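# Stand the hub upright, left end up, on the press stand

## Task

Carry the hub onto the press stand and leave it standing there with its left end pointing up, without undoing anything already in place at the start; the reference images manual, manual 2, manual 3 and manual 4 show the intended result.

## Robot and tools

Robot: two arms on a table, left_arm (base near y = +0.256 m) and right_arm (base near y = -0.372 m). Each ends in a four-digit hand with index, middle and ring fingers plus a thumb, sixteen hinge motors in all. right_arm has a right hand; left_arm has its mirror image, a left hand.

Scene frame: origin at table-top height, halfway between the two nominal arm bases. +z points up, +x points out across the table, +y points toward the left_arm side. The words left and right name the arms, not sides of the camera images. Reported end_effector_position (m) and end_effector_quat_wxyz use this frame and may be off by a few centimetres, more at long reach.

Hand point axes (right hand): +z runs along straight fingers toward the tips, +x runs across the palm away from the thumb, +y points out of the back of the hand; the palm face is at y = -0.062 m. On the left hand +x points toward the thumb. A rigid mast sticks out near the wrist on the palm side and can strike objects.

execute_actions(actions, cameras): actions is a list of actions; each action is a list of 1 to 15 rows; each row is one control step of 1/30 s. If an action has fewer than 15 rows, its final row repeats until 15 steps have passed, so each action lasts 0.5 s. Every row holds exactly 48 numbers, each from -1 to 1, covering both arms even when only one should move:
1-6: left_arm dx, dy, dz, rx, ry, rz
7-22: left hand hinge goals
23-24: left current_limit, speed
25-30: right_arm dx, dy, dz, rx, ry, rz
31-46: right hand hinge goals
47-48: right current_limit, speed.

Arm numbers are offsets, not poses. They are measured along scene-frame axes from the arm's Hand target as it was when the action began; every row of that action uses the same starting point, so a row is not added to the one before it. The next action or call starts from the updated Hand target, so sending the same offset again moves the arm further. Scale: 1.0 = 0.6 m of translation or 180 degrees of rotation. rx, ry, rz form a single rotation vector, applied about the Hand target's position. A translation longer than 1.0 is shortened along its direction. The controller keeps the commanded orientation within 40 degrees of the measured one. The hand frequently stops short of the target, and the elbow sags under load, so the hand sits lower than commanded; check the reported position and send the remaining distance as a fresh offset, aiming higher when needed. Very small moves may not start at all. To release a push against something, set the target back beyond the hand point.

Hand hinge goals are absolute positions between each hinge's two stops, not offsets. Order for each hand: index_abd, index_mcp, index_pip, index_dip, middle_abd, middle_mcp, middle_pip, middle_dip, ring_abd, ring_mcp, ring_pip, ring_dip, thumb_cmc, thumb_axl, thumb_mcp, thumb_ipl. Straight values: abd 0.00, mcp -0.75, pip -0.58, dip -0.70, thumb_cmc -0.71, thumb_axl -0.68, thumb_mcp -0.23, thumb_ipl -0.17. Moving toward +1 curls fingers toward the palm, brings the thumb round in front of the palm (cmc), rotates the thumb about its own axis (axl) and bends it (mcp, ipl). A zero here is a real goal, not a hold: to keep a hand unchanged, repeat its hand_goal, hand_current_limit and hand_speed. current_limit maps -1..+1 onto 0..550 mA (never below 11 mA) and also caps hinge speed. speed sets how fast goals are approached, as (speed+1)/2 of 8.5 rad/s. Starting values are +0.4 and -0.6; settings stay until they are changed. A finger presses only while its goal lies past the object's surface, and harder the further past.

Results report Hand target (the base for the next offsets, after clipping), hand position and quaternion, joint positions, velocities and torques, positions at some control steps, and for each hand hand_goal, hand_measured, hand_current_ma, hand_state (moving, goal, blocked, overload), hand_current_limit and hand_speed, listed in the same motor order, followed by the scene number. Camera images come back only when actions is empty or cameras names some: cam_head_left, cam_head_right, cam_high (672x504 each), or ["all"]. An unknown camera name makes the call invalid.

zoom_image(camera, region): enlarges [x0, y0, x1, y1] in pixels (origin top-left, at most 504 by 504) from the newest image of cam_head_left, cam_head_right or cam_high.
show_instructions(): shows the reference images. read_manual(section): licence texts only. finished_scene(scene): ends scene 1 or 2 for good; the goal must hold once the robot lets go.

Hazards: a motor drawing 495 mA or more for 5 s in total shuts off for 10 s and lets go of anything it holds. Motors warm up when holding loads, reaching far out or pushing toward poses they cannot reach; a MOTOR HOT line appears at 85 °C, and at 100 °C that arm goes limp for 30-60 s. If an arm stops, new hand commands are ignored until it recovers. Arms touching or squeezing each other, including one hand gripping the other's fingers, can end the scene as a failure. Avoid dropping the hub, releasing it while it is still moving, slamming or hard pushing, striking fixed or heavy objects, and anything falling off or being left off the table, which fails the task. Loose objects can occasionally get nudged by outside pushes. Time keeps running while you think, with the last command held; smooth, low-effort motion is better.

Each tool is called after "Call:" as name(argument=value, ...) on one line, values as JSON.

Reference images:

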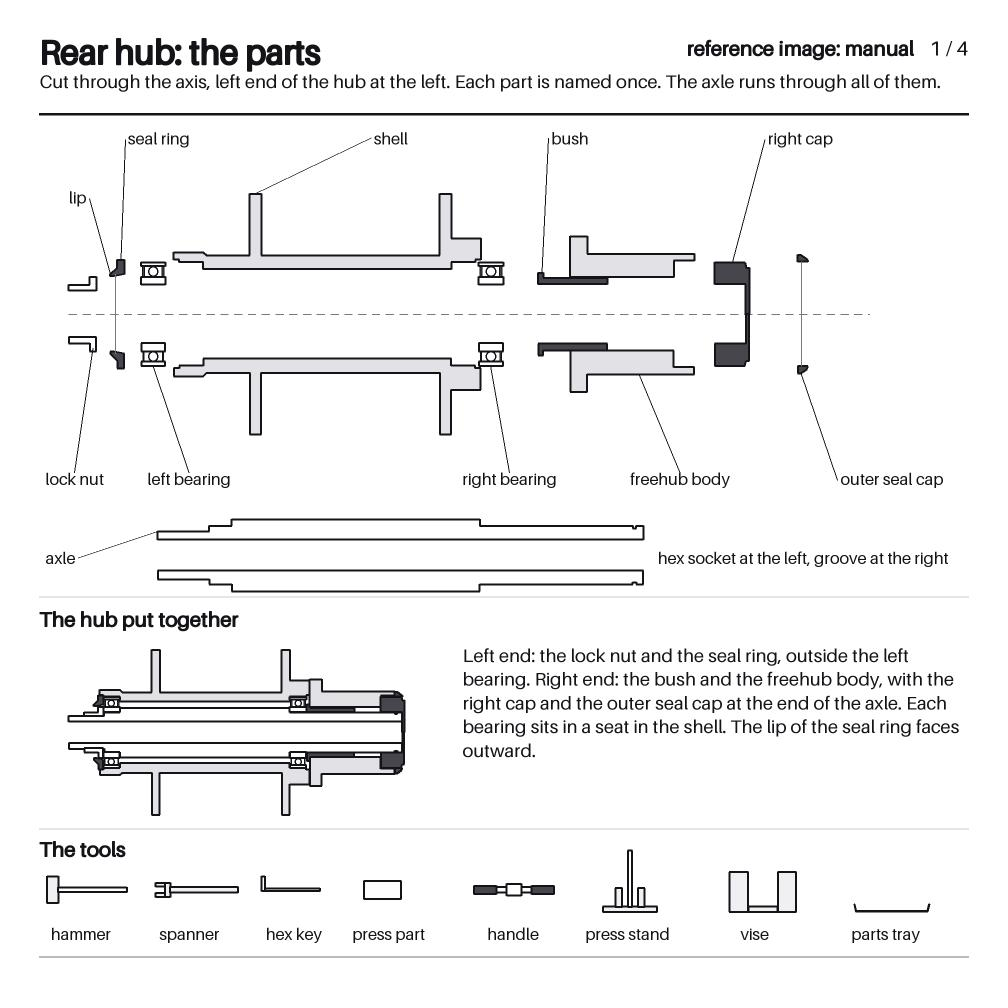

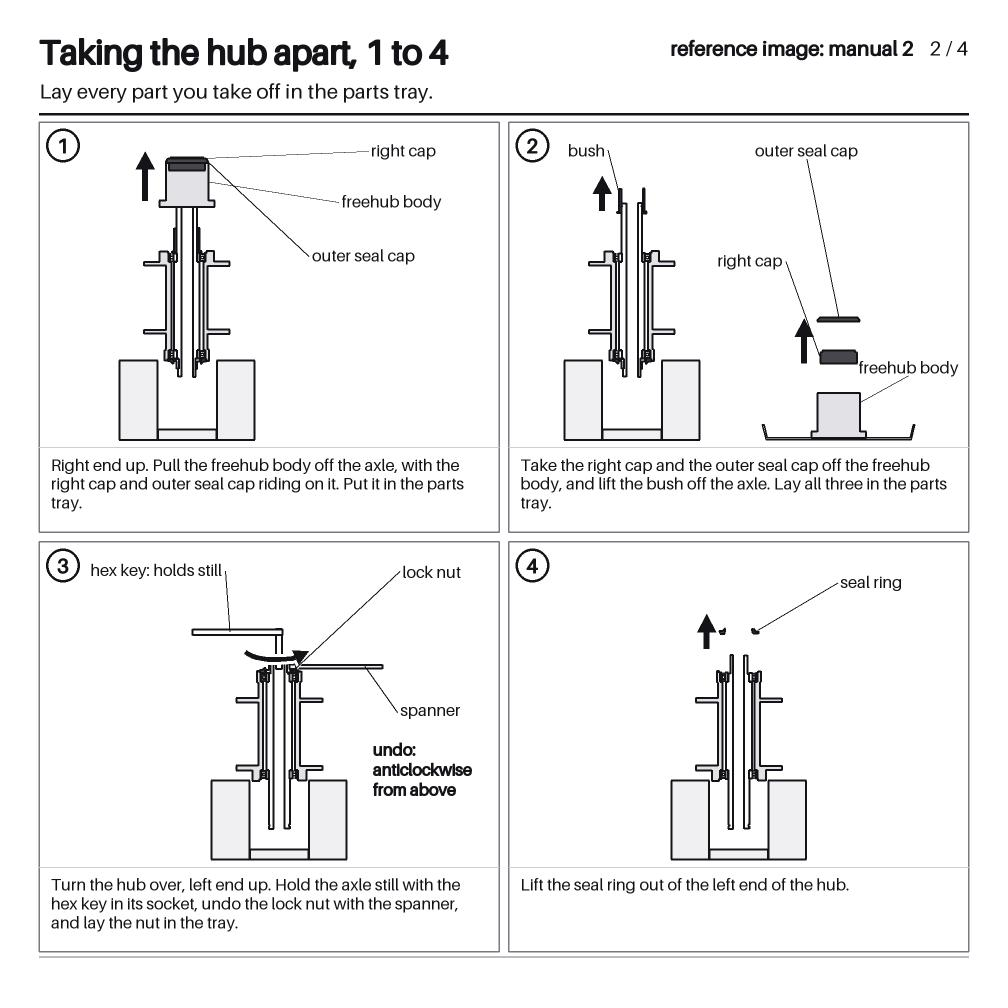

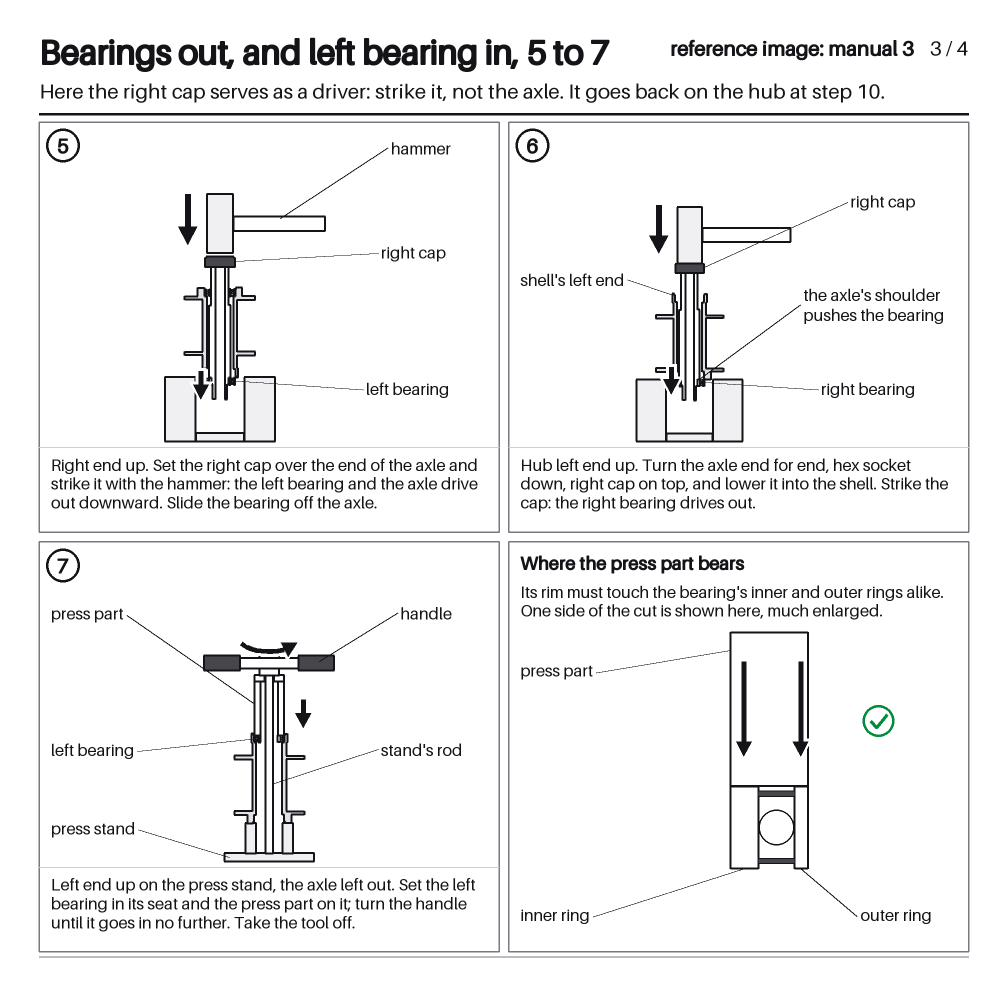

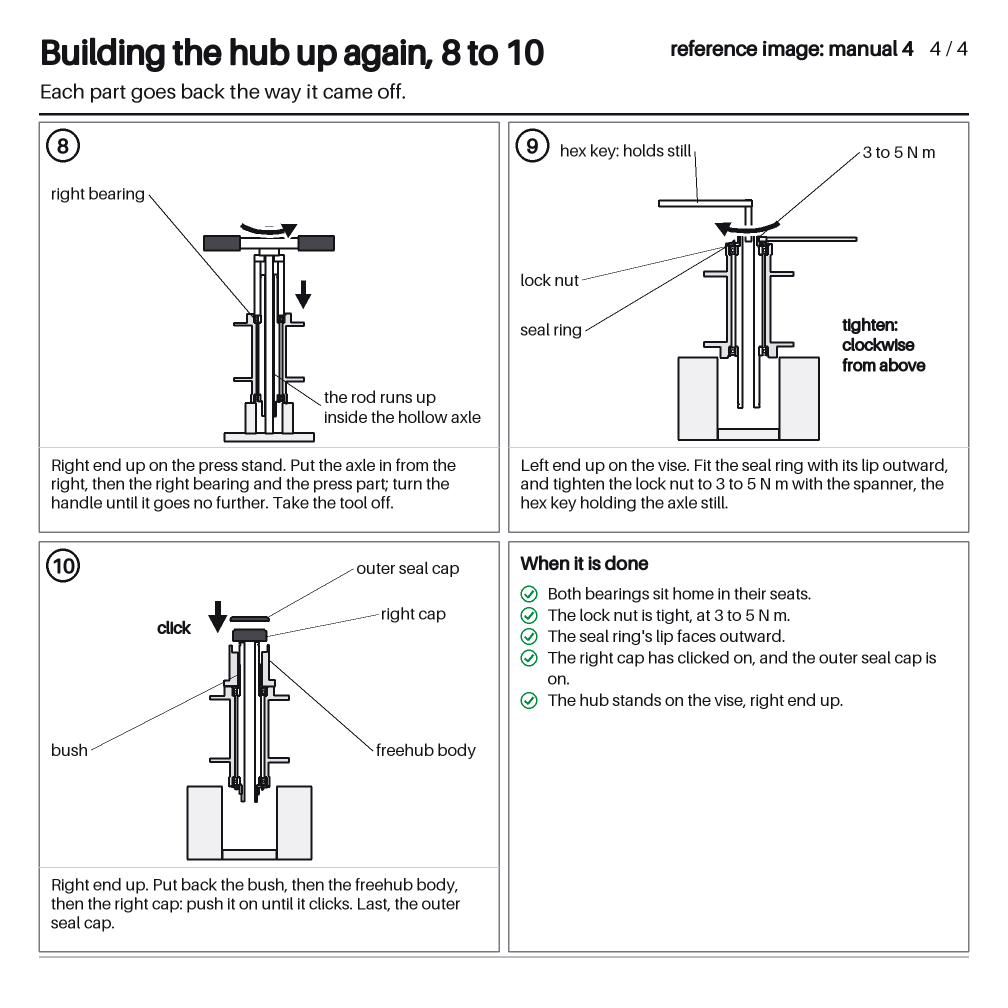

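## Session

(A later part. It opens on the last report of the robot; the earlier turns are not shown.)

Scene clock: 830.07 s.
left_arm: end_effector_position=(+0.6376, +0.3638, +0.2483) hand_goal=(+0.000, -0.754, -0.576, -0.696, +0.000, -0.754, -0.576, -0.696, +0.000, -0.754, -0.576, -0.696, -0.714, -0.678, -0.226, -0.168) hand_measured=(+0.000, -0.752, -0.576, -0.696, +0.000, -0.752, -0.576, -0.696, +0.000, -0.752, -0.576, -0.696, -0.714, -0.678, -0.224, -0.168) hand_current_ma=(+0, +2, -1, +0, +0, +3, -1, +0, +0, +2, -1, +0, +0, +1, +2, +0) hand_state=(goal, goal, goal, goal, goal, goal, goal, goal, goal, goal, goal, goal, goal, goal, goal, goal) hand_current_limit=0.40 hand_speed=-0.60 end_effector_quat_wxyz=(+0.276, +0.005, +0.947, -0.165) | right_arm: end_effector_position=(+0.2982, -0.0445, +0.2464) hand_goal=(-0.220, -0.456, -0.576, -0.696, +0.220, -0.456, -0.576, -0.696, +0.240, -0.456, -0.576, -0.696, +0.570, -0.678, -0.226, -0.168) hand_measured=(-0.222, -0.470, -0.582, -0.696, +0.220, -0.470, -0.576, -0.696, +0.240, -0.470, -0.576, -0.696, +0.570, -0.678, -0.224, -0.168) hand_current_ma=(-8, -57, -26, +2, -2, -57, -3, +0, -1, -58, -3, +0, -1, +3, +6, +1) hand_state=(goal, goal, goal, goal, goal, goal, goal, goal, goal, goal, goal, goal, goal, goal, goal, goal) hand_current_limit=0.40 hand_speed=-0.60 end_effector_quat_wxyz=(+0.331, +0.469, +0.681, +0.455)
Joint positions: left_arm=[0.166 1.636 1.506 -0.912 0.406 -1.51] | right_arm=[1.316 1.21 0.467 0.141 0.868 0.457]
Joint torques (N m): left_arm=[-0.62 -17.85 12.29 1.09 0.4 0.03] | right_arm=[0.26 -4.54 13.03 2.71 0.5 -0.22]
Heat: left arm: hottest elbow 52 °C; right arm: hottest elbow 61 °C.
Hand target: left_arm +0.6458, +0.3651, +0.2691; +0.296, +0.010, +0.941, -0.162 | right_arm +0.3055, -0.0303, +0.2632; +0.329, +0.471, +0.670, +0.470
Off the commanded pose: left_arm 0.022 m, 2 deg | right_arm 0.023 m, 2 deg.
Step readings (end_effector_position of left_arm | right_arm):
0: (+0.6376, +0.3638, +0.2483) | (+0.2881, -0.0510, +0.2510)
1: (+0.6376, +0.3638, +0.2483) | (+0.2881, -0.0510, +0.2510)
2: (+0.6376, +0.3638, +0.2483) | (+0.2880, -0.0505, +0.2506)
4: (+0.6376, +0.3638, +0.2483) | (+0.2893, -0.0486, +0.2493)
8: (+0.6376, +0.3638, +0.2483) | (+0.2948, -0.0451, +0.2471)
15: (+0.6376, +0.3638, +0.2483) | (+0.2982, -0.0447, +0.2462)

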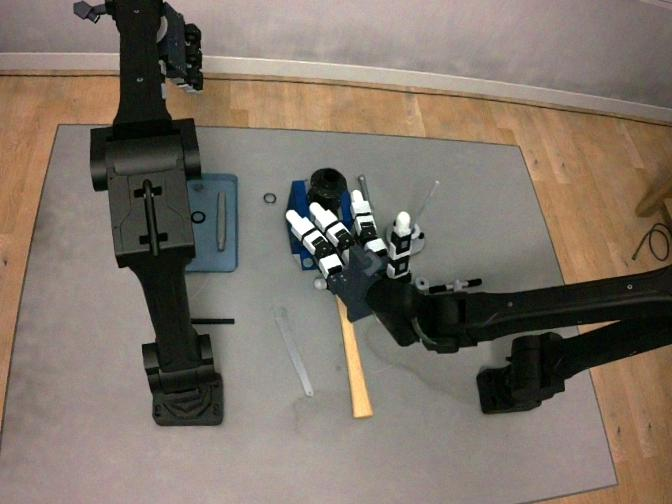

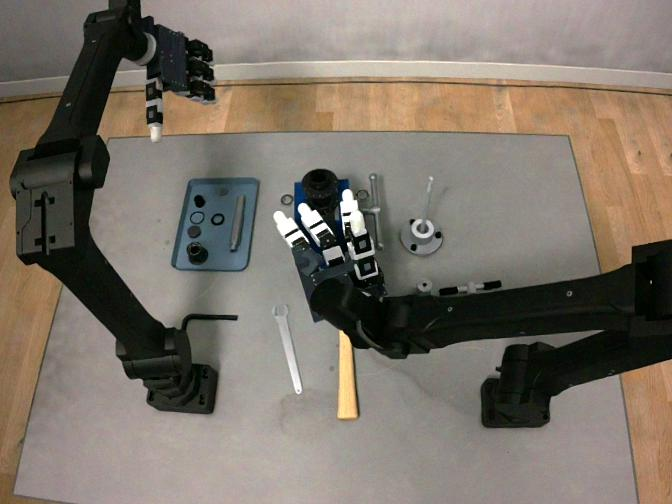

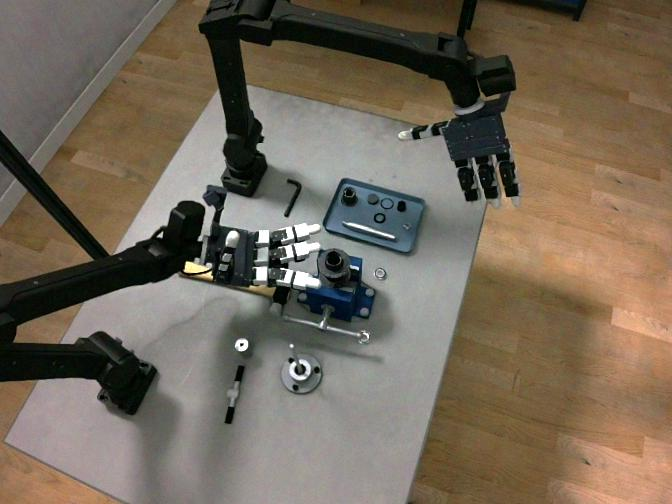

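Call:
execute_actions(actions=[[[0,0,0,0,0,0,0,-0.754,-0.576,-0.696,0,-0.754,-0.576,-0.696,0,-0.754,-0.576,-0.696,-0.714,-0.678,-0.226,-0.168,0.4,-0.6,0,0,-0.008,0,0,0,-0.22,-0.455,-0.576,-0.696,0.22,-0.455,-0.576,-0.696,0.24,-0.455,-0.576,-0.696,0.571,-0.678,-0.226,-0.168,0.4,-0.6]],[[0,0,0,0,0,0,0,-0.754,-0.576,-0.696,0,-0.754,-0.576,-0.696,0,-0.754,-0.576,-0.696,-0.714,-0.678,-0.226,-0.168,0.4,-0.6,0.036,0.016,0,0,0,0,-0.22,-0.455,-0.576,-0.696,0.22,-0.455,-0.576,-0.696,0.24,-0.455,-0.576,-0.696,0.571,-0.678,-0.226,-0.168,0.4,-0.6]]], cameras=["all"])

Call:
zoom_image(camera="cam_head_right", region=[290, 150, 390, 250])

Call:
zoom_image(camera="cam_high", region=[270, 220, 370, 320])

Scene clock: 860.80 s.
left_arm: end_effector_position=(+0.6376, +0.3638, +0.2483) hand_goal=(+0.000, -0.754, -0.576, -0.696, +0.000, -0.754, -0.576, -0.696, +0.000, -0.754, -0.576, -0.696, -0.714, -0.678, -0.226, -0.168) hand_measured=(+0.000, -0.752, -0.576, -0.696, +0.000, -0.752, -0.576, -0.696, +0.000, -0.752, -0.576, -0.696, -0.714, -0.678, -0.224, -0.168) hand_current_ma=(+0, +2, -1, +0, +0, +3, -1, +0, +0, +2, -1, +0, +0, +1, +2, +0) hand_state=(goal, goal, goal, goal, goal, goal, goal, goal, goal, goal, goal, goal, goal, goal, goal, goal) hand_current_limit=0.40 hand_speed=-0.60 end_effector_quat_wxyz=(+0.276, +0.005, +0.947, -0.165) | right_arm: end_effector_position=(+0.3194, -0.0351, +0.2429) hand_goal=(-0.220, -0.456, -0.576, -0.696, +0.220, -0.456, -0.576, -0.696, +0.240, -0.456, -0.576, -0.696, +0.570, -0.678, -0.226, -0.168) hand_measured=(-0.222, -0.470, -0.582, -0.696, +0.220, -0.470, -0.576, -0.696, +0.240, -0.470, -0.576, -0.696, +0.570, -0.678, -0.224, -0.168) hand_current_ma=(-8, -57, -26, +2, -2, -57, -3, +0, -1, -58, -3, +0, -1, +3, +6, +1) hand_state=(goal, goal, goal, goal, goal, goal, goal, goal, goal, goal, goal, goal, goal, goal, goal, goal) hand_current_limit=0.40 hand_speed=-0.60 end_effector_quat_wxyz=(+0.330, +0.471, +0.680, +0.455)
Joint positions: left_arm=[0.166 1.636 1.506 -0.912 0.406 -1.51] | right_arm=[1.259 1.27 0.494 0.208 0.82 0.415]
Joint torques (N m): left_arm=[-0.56 -17.96 12.3 1.1 0.4 0.03] | right_arm=[0.38 -5.3 12.81 2.82 0.45 -0.25]
Heat: left arm: hottest elbow 53 °C; right arm: hottest elbow 57 °C.
Hand target: left_arm +0.6458, +0.3651, +0.2691; +0.296, +0.010, +0.941, -0.162 | right_arm +0.3272, -0.0208, +0.2584; +0.329, +0.471, +0.670, +0.470
Off the commanded pose: left_arm 0.022 m, 2 deg | right_arm 0.023 m, 2 deg.
Step readings (end_effector_position of left_arm | right_arm):
0: (+0.6376, +0.3638, +0.2483) | (+0.2982, -0.0445, +0.2464)
1: (+0.6376, +0.3638, +0.2483) | (+0.2982, -0.0445, +0.2465)
2: (+0.6376, +0.3638, +0.2483) | (+0.2982, -0.0444, +0.2466)
4: (+0.6376, +0.3638, +0.2483) | (+0.2983, -0.0439, +0.2464)
8: (+0.6376, +0.3638, +0.2483) | (+0.2986, -0.0430, +0.2448)
15: (+0.6376, +0.3638, +0.2483) | (+0.2987, -0.0427, +0.2443)
16: (+0.6376, +0.3638, +0.2483) | (+0.2987, -0.0424, +0.2442)
17: (+0.6376, +0.3638, +0.2483) | (+0.2999, -0.0421, +0.2438)
19: (+0.6376, +0.3638, +0.2483) | (+0.3040, -0.0393, +0.2427)
23: (+0.6376, +0.3638, +0.2483) | (+0.3154, -0.0370, +0.2420)
30: (+0.6376, +0.3638, +0.2483) | (+0.3194, -0.0357, +0.2427)

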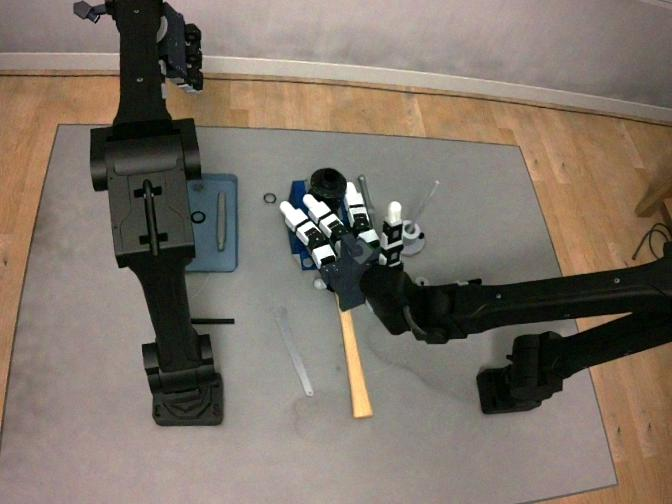

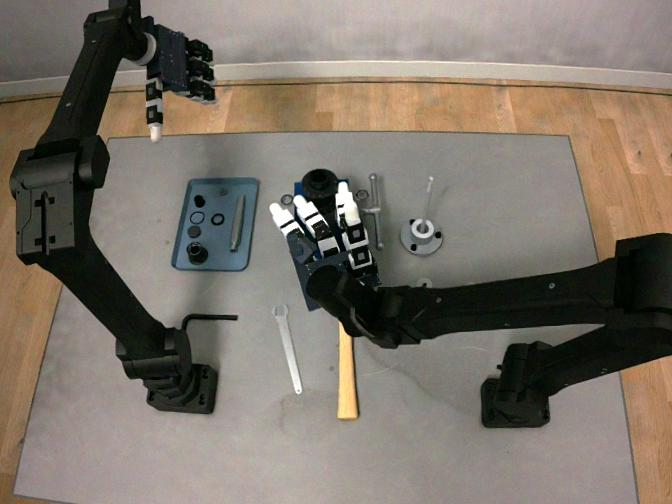

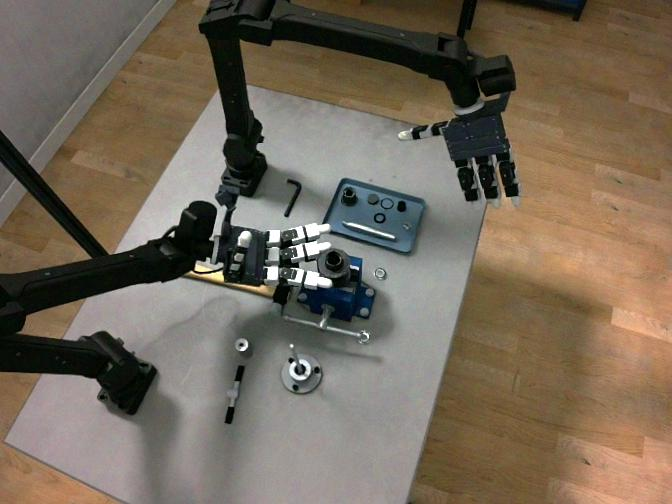

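Scaled by 5.040 from the camera's 672x504 image, which has a finer 960x720 frame.

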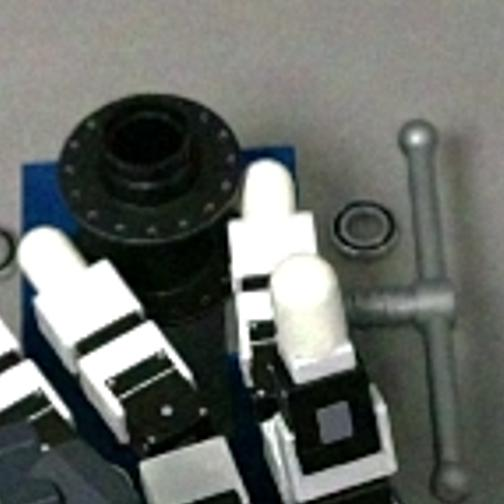

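Scaled by 5.040 from the camera's 672x504 image, which has a finer 960x720 frame.

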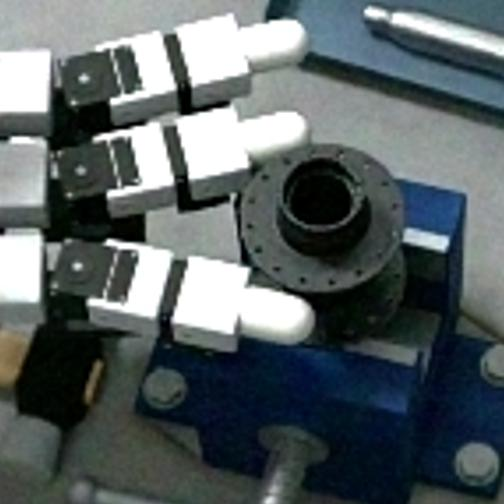

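Call:
execute_actions(actions=[[[0,0,0,0,0,0,0,-0.754,-0.576,-0.696,0,-0.754,-0.576,-0.696,0,-0.754,-0.576,-0.696,-0.714,-0.678,-0.226,-0.168,0.4,-0.6,0.027,0.01,-0.005,0,0,0,-0.22,-0.455,-0.576,-0.696,0.22,-0.455,-0.576,-0.696,0.24,-0.455,-0.576,-0.696,0.571,-0.678,-0.226,-0.168,0.4,-0.6]],[[0,0,0,0,0,0,0,-0.754,-0.576,-0.696,0,-0.754,-0.576,-0.696,0,-0.754,-0.576,-0.696,-0.714,-0.678,-0.226,-0.168,0.4,-0.6,0.026,0.01,0,0,0,0,-0.22,-0.455,-0.576,-0.696,0.22,-0.455,-0.576,-0.696,0.24,-0.455,-0.576,-0.696,0.571,-0.678,-0.226,-0.168,0.4,-0.6]]], cameras=["all"])

Call:
zoom_image(camera="cam_head_right", region=[290, 150, 390, 250])

Call:
zoom_image(camera="cam_high", region=[270, 220, 370, 320])

Scene clock: 883.67 s.
left_arm: end_effector_position=(+0.6376, +0.3638, +0.2483) hand_goal=(+0.000, -0.754, -0.576, -0.696, +0.000, -0.754, -0.576, -0.696, +0.000, -0.754, -0.576, -0.696, -0.714, -0.678, -0.226, -0.168) hand_measured=(+0.000, -0.752, -0.576, -0.696, +0.000, -0.752, -0.576, -0.696, +0.000, -0.752, -0.576, -0.696, -0.714, -0.678, -0.224, -0.168) hand_current_ma=(+0, +2, -1, +0, +0, +3, -1, +0, +0, +2, -1, +0, +0, +1, +2, +0) hand_state=(goal, goal, goal, goal, goal, goal, goal, goal, goal, goal, goal, goal, goal, goal, goal, goal) hand_current_limit=0.40 hand_speed=-0.60 end_effector_quat_wxyz=(+0.276, +0.005, +0.947, -0.165) | right_arm: end_effector_position=(+0.3500, -0.0233, +0.2402) hand_goal=(-0.220, -0.456, -0.576, -0.696, +0.220, -0.456, -0.576, -0.696, +0.240, -0.456, -0.576, -0.696, +0.570, -0.678, -0.226, -0.168) hand_measured=(-0.224, -0.470, -0.582, -0.696, +0.220, -0.470, -0.576, -0.696, +0.240, -0.470, -0.576, -0.696, +0.570, -0.678, -0.224, -0.168) hand_current_ma=(-13, -57, -25, +2, -2, -57, -3, +0, -1, -58, -3, +0, -1, +3, +6, +1) hand_state=(goal, goal, goal, goal, goal, goal, goal, goal, goal, goal, goal, goal, goal, goal, goal, goal) hand_current_limit=0.40 hand_speed=-0.60 end_effector_quat_wxyz=(+0.329, +0.473, +0.679, +0.455)
Joint positions: left_arm=[0.166 1.636 1.506 -0.912 0.406 -1.51] | right_arm=[1.184 1.343 0.542 0.269 0.756 0.366]
Joint torques (N m): left_arm=[-0.56 -18.02 12.33 1.1 0.4 0.02] | right_arm=[0.38 -6.3 12.71 2.99 0.29 -0.26]
Heat: left arm: hottest elbow 53 °C; right arm: hottest elbow 57 °C.
Hand target: left_arm +0.6458, +0.3651, +0.2691; +0.296, +0.010, +0.941, -0.162 | right_arm +0.3590, -0.0088, +0.2555; +0.329, +0.471, +0.670, +0.470
Off the commanded pose: left_arm 0.022 m, 2 deg | right_arm 0.023 m, 2 deg.
Step readings (end_effector_position of left_arm | right_arm):
0: (+0.6376, +0.3638, +0.2483) | (+0.3194, -0.0350, +0.2429)
1: (+0.6376, +0.3638, +0.2483) | (+0.3194, -0.0348, +0.2427)
2: (+0.6376, +0.3638, +0.2483) | (+0.3200, -0.0344, +0.2425)
4: (+0.6376, +0.3638, +0.2483) | (+0.3232, -0.0319, +0.2415)
8: (+0.6376, +0.3638, +0.2483) | (+0.3318, -0.0294, +0.2400)
15: (+0.6376, +0.3638, +0.2483) | (+0.3348, -0.0289, +0.2398)
16: (+0.6376, +0.3638, +0.2483) | (+0.3349, -0.0287, +0.2398)
17: (+0.6376, +0.3638, +0.2483) | (+0.3355, -0.0281, +0.2397)
19: (+0.6376, +0.3638, +0.2483) | (+0.3386, -0.0262, +0.2393)
23: (+0.6376, +0.3638, +0.2483) | (+0.3468, -0.0242, +0.2391)
30: (+0.6376, +0.3638, +0.2483) | (+0.3500, -0.0234, +0.2402)

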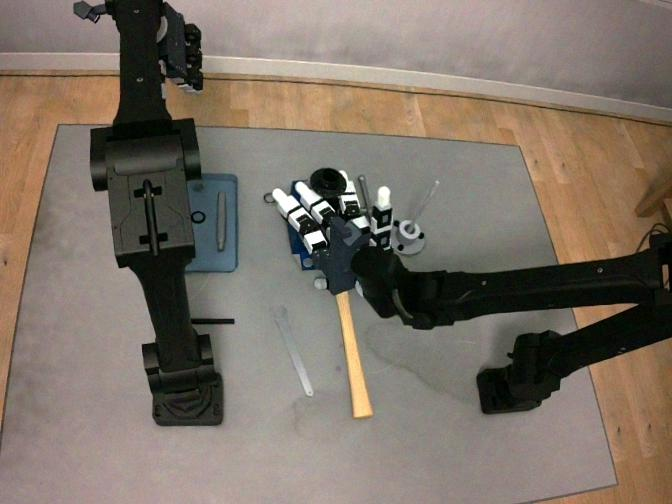

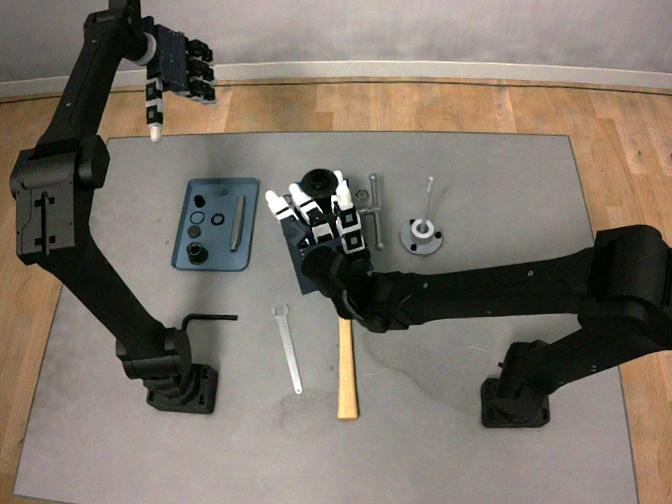

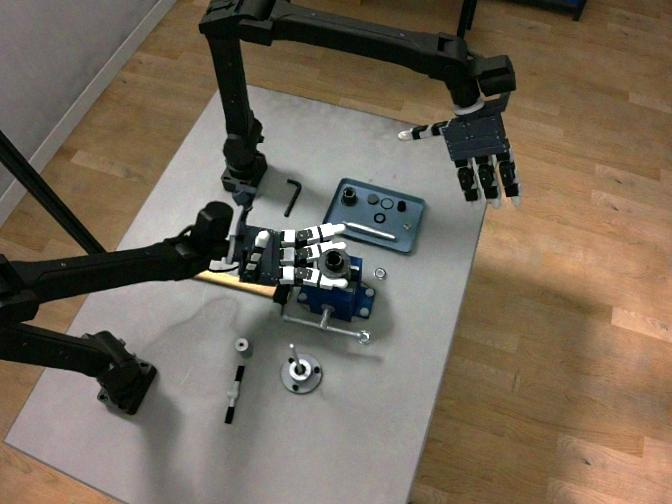

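Scaled by 5.040 from the camera's 672x504 image, which has a finer 960x720 frame.

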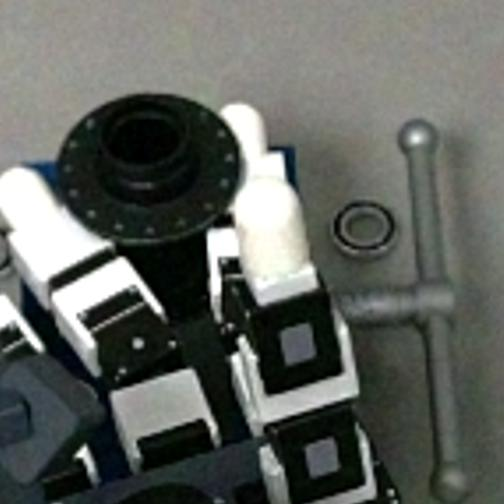

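Scaled by 5.040 from the camera's 672x504 image, which has a finer 960x720 frame.

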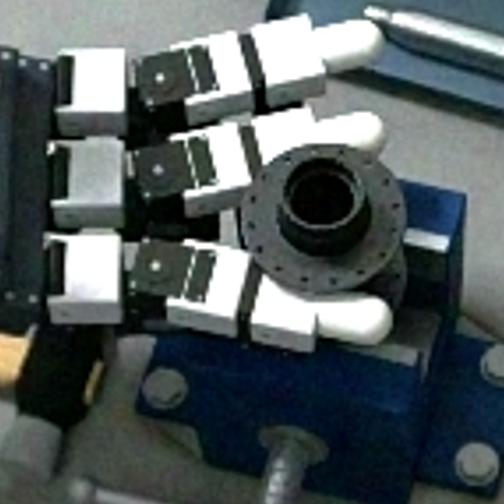

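Call:
execute_actions(actions=[[[0,0,0,0,0,0,0,-0.754,-0.576,-0.696,0,-0.754,-0.576,-0.696,0,-0.754,-0.576,-0.696,-0.714,-0.678,-0.226,-0.168,0.4,-0.6,0,0,0,0,0,0,-0.11,-0.455,-0.576,-0.696,0.11,-0.455,-0.576,-0.696,0.2,-0.455,-0.576,-0.696,0.571,-0.678,-0.226,-0.168,0.4,-0.9]],[[0,0,0,0,0,0,0,-0.754,-0.576,-0.696,0,-0.754,-0.576,-0.696,0,-0.754,-0.576,-0.696,-0.714,-0.678,-0.226,-0.168,0.4,-0.6,0,0,0,0,0,0,-0.03,-0.455,-0.576,-0.696,0.03,-0.455,-0.576,-0.696,0.2,-0.455,-0.576,-0.696,0.571,-0.678,-0.226,-0.168,0.4,-0.9]]], cameras=["all"])

Call:
zoom_image(camera="cam_head_right", region=[290, 150, 390, 250])

Call:
zoom_image(camera="cam_high", region=[270, 220, 370, 320])

Scene clock: 898.80 s.
left_arm: end_effector_position=(+0.6376, +0.3638, +0.2483) hand_goal=(+0.000, -0.754, -0.576, -0.696, +0.000, -0.754, -0.576, -0.696, +0.000, -0.754, -0.576, -0.696, -0.714, -0.678, -0.226, -0.168) hand_measured=(+0.000, -0.752, -0.576, -0.696, +0.000, -0.752, -0.576, -0.696, +0.000, -0.752, -0.576, -0.696, -0.714, -0.678, -0.224, -0.168) hand_current_ma=(+0, +2, -1, +0, +0, +3, -1, +0, +0, +2, -1, +0, +0, +1, +2, +0) hand_state=(goal, goal, goal, goal, goal, goal, goal, goal, goal, goal, goal, goal, goal, goal, goal, goal) hand_current_limit=0.40 hand_speed=-0.60 end_effector_quat_wxyz=(+0.276, +0.005, +0.947, -0.165) | right_arm: end_effector_position=(+0.3506, -0.0238, +0.2402) hand_goal=(-0.030, -0.456, -0.576, -0.696, +0.030, -0.456, -0.576, -0.696, +0.200, -0.456, -0.576, -0.696, +0.570, -0.678, -0.226, -0.168) hand_measured=(-0.188, -0.470, -0.582, -0.696, +0.166, -0.470, -0.576, -0.696, +0.202, -0.470, -0.576, -0.696, +0.570, -0.678, -0.224, -0.168) hand_current_ma=(-385, -57, -25, +2, +385, -57, -3, +0, +8, -58, -3, +0, -1, +3, +6, +1) hand_state=(blocked, goal, goal, goal, blocked, goal, goal, goal, goal, goal, goal, goal, goal, goal, goal, goal) hand_current_limit=0.40 hand_speed=-0.90 end_effector_quat_wxyz=(+0.330, +0.473, +0.679, +0.455)
Joint positions: left_arm=[0.166 1.636 1.506 -0.912 0.406 -1.51] | right_arm=[1.182 1.343 0.542 0.269 0.756 0.366]
Joint torques (N m): left_arm=[-0.5 -17.9 12.29 1.1 0.39 0.03] | right_arm=[0.56 -6.18 12.7 2.97 0.28 -0.26]
Heat: left arm: hottest elbow 53 °C; right arm: hottest elbow 62 °C.
Hand target: left_arm +0.6458, +0.3651, +0.2691; +0.296, +0.010, +0.941, -0.162 | right_arm +0.3589, -0.0088, +0.2555; +0.329, +0.471, +0.670, +0.470
Off the commanded pose: left_arm 0.022 m, 2 deg | right_arm 0.023 m, 2 deg.
Step readings (end_effector_position of left_arm | right_arm):
0: (+0.6376, +0.3638, +0.2483) | (+0.3500, -0.0233, +0.2402)
1: (+0.6376, +0.3638, +0.2483) | (+0.3500, -0.0233, +0.2402)
2: (+0.6376, +0.3638, +0.2483) | (+0.3500, -0.0233, +0.2402)
4: (+0.6376, +0.3638, +0.2483) | (+0.3502, -0.0234, +0.2402)
8: (+0.6376, +0.3638, +0.2483) | (+0.3506, -0.0238, +0.2402)
15: (+0.6376, +0.3638, +0.2483) | (+0.3506, -0.0238, +0.2402)
16: (+0.6376, +0.3638, +0.2483) | (+0.3506, -0.0238, +0.2402)
17: (+0.6376, +0.3638, +0.2483) | (+0.3506, -0.0238, +0.2402)
19: (+0.6376, +0.3638, +0.2483) | (+0.3506, -0.0238, +0.2402)
23: (+0.6376, +0.3638, +0.2483) | (+0.3506, -0.0238, +0.2402)
30: (+0.6376, +0.3638, +0.2483) | (+0.3506, -0.0238, +0.2402)

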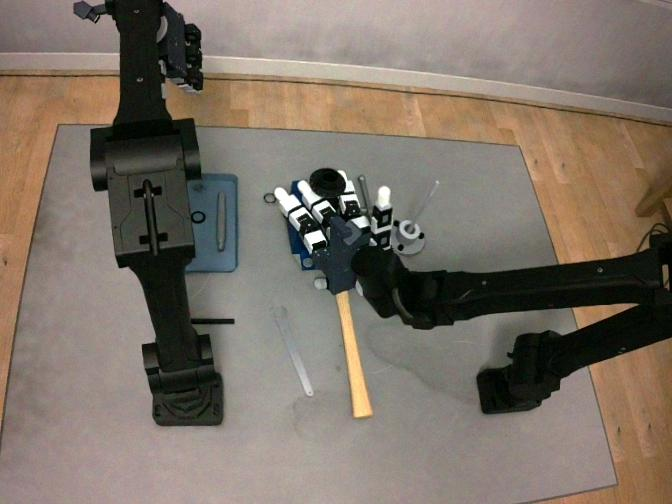

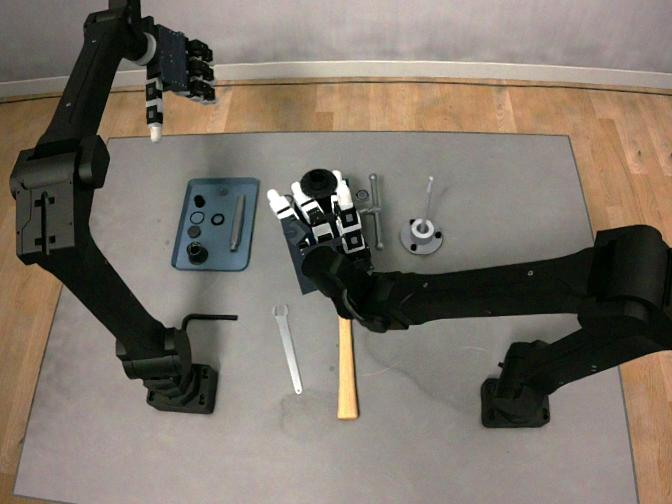

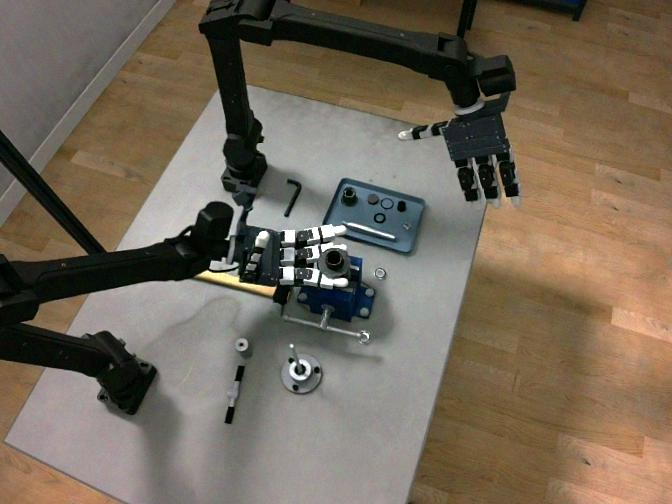

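Scaled by 5.040 from the camera's 672x504 image, which has a finer 960x720 frame.

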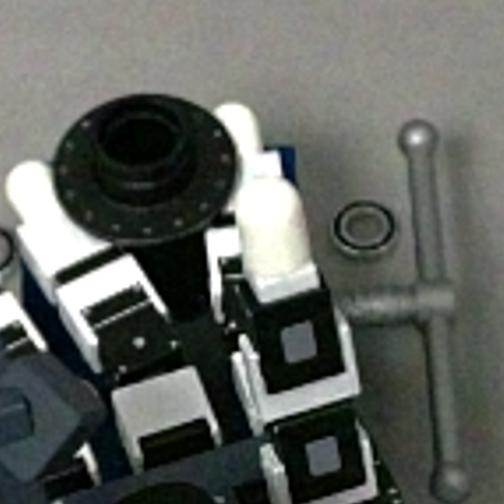

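Scaled by 5.040 from the camera's 672x504 image, which has a finer 960x720 frame.

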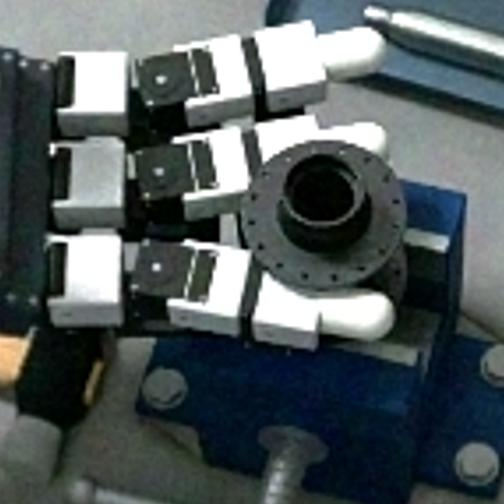

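Call:
execute_actions(actions=[[[0,0,0,0,0,0,0,-0.754,-0.576,-0.696,0,-0.754,-0.576,-0.696,0,-0.754,-0.576,-0.696,-0.714,-0.678,-0.226,-0.168,0.4,-0.6,0,0,0.025,0,0,0,-0.03,-0.445,-0.576,-0.696,0.03,-0.445,-0.576,-0.696,0.2,-0.445,-0.576,-0.696,0.571,-0.678,-0.226,-0.168,0.4,-0.6]],[[0,0,0,0,0,0,0,-0.754,-0.576,-0.696,0,-0.754,-0.576,-0.696,0,-0.754,-0.576,-0.696,-0.714,-0.678,-0.226,-0.168,0.4,-0.6,0,0,0.025,0,0,0,-0.03,-0.445,-0.576,-0.696,0.03,-0.445,-0.576,-0.696,0.2,-0.445,-0.576,-0.696,0.571,-0.678,-0.226,-0.168,0.4,-0.6]]], cameras=["all"])

Call:
zoom_image(camera="cam_head_right", region=[290, 150, 390, 250])

Call:
zoom_image(camera="cam_high", region=[270, 220, 370, 320])

Scene clock: 916.83 s.
left_arm: end_effector_position=(+0.6376, +0.3638, +0.2483) hand_goal=(+0.000, -0.754, -0.576, -0.696, +0.000, -0.754, -0.576, -0.696, +0.000, -0.754, -0.576, -0.696, -0.714, -0.678, -0.226, -0.168) hand_measured=(+0.000, -0.752, -0.576, -0.696, +0.000, -0.752, -0.576, -0.696, +0.000, -0.752, -0.576, -0.696, -0.714, -0.678, -0.224, -0.168) hand_current_ma=(+0, +2, -1, +0, +0, +3, -1, +0, +0, +2, -1, +0, +0, +1, +2, +0) hand_state=(goal, goal, goal, goal, goal, goal, goal, goal, goal, goal, goal, goal, goal, goal, goal, goal) hand_current_limit=0.40 hand_speed=-0.60 end_effector_quat_wxyz=(+0.276, +0.005, +0.947, -0.165) | right_arm: end_effector_position=(+0.3505, -0.0222, +0.2533) hand_goal=(-0.030, -0.446, -0.576, -0.696, +0.030, -0.446, -0.576, -0.696, +0.200, -0.446, -0.576, -0.696, +0.570, -0.678, -0.226, -0.168) hand_measured=(-0.184, -0.468, -0.584, -0.698, +0.166, -0.472, -0.586, -0.698, +0.202, -0.468, -0.576, -0.696, +0.570, -0.678, -0.224, -0.168) hand_current_ma=(-385, -97, -28, -3, +385, -109, -36, -4, +8, -94, -3, +0, -1, +3, +6, +1) hand_state=(blocked, blocked, goal, goal, blocked, blocked, goal, goal, goal, blocked, goal, goal, goal, goal, goal, goal) hand_current_limit=0.40 hand_speed=-0.60 end_effector_quat_wxyz=(+0.329, +0.470, +0.686, +0.447)
Joint positions: left_arm=[0.166 1.636 1.506 -0.912 0.406 -1.51] | right_arm=[1.182 1.3 0.565 0.183 0.75 0.364]
Joint torques (N m): left_arm=[-0.62 -18.02 12.29 1.11 0.39 0.02] | right_arm=[0.56 -8.47 14.3 1.88 0.61 -0.25]
Heat: left arm: hottest elbow 53 °C; right arm: hottest elbow 64 °C.
Hand target: left_arm +0.6458, +0.3651, +0.2691; +0.296, +0.010, +0.941, -0.162 | right_arm +0.3589, -0.0086, +0.2855; +0.329, +0.471, +0.670, +0.470
Off the commanded pose: left_arm 0.022 m, 2 deg | right_arm 0.036 m, 3 deg.
Step readings (end_effector_position of left_arm | right_arm):
0: (+0.6376, +0.3638, +0.2483) | (+0.3506, -0.0238, +0.2402)
1: (+0.6376, +0.3638, +0.2483) | (+0.3506, -0.0238, +0.2402)
2: (+0.6376, +0.3638, +0.2483) | (+0.3506, -0.0237, +0.2403)
4: (+0.6376, +0.3638, +0.2483) | (+0.3507, -0.0234, +0.2404)
8: (+0.6376, +0.3638, +0.2483) | (+0.3508, -0.0226, +0.2415)
15: (+0.6376, +0.3638, +0.2483) | (+0.3509, -0.0224, +0.2418)
16: (+0.6376, +0.3638, +0.2483) | (+0.3509, -0.0224, +0.2420)
17: (+0.6376, +0.3638, +0.2483) | (+0.3509, -0.0224, +0.2420)
19: (+0.6376, +0.3638, +0.2483) | (+0.3506, -0.0221, +0.2437)
23: (+0.6376, +0.3638, +0.2483) | (+0.3500, -0.0232, +0.2492)
30: (+0.6376, +0.3638, +0.2483) | (+0.3505, -0.0221, +0.2537)

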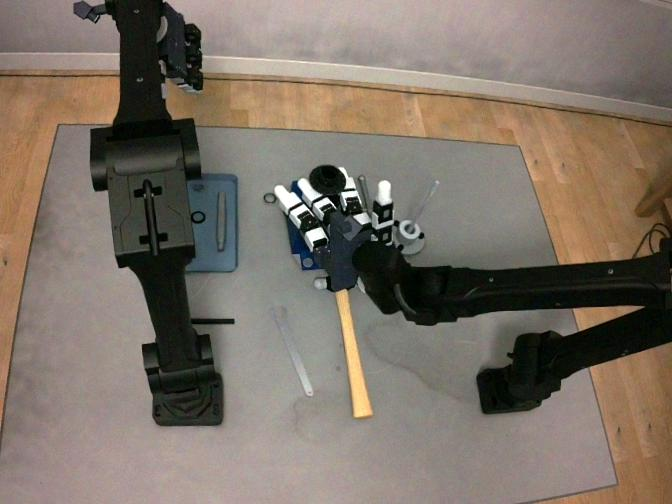

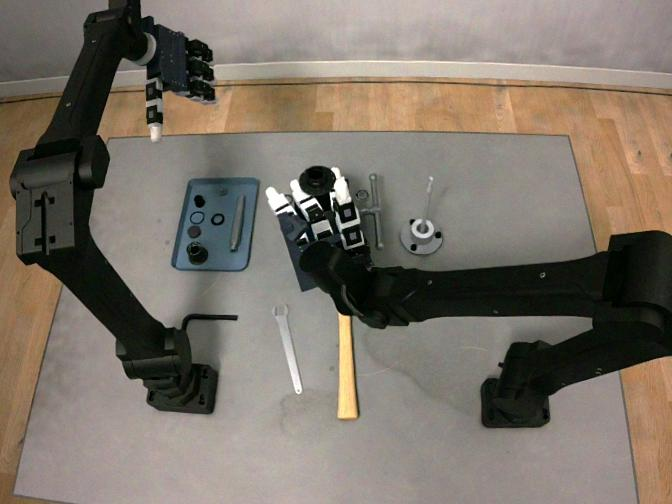

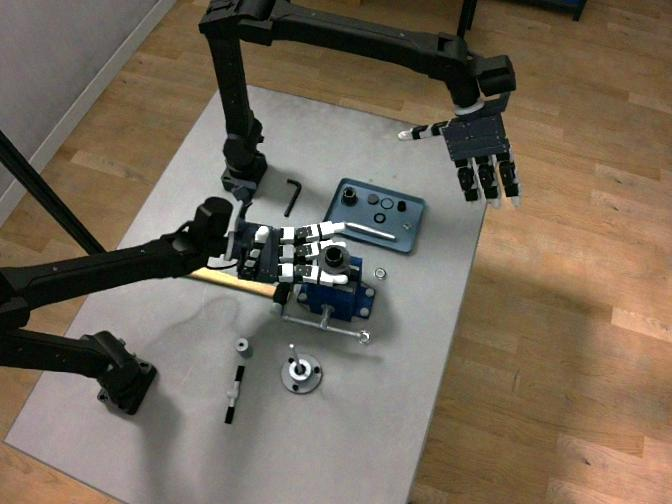

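Scaled by 5.040 from the camera's 672x504 image, which has a finer 960x720 frame.

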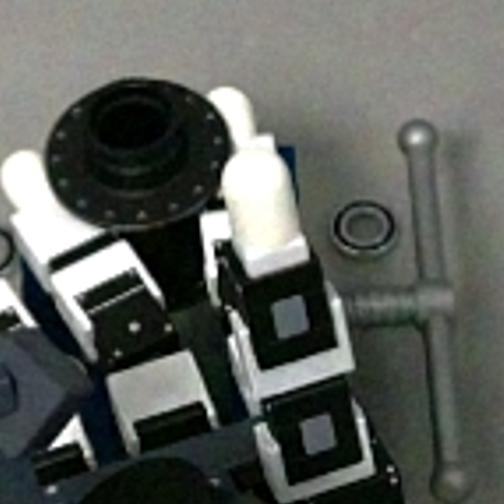

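Scaled by 5.040 from the camera's 672x504 image, which has a finer 960x720 frame.

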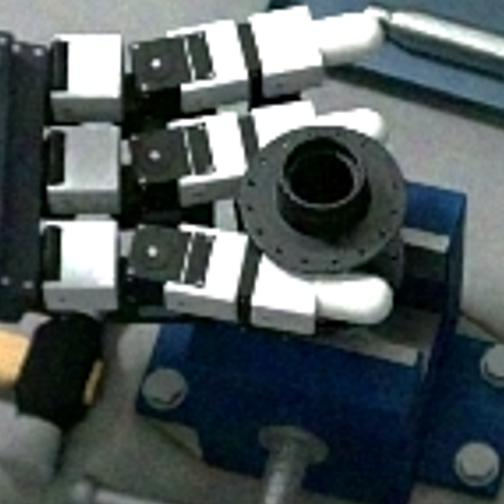

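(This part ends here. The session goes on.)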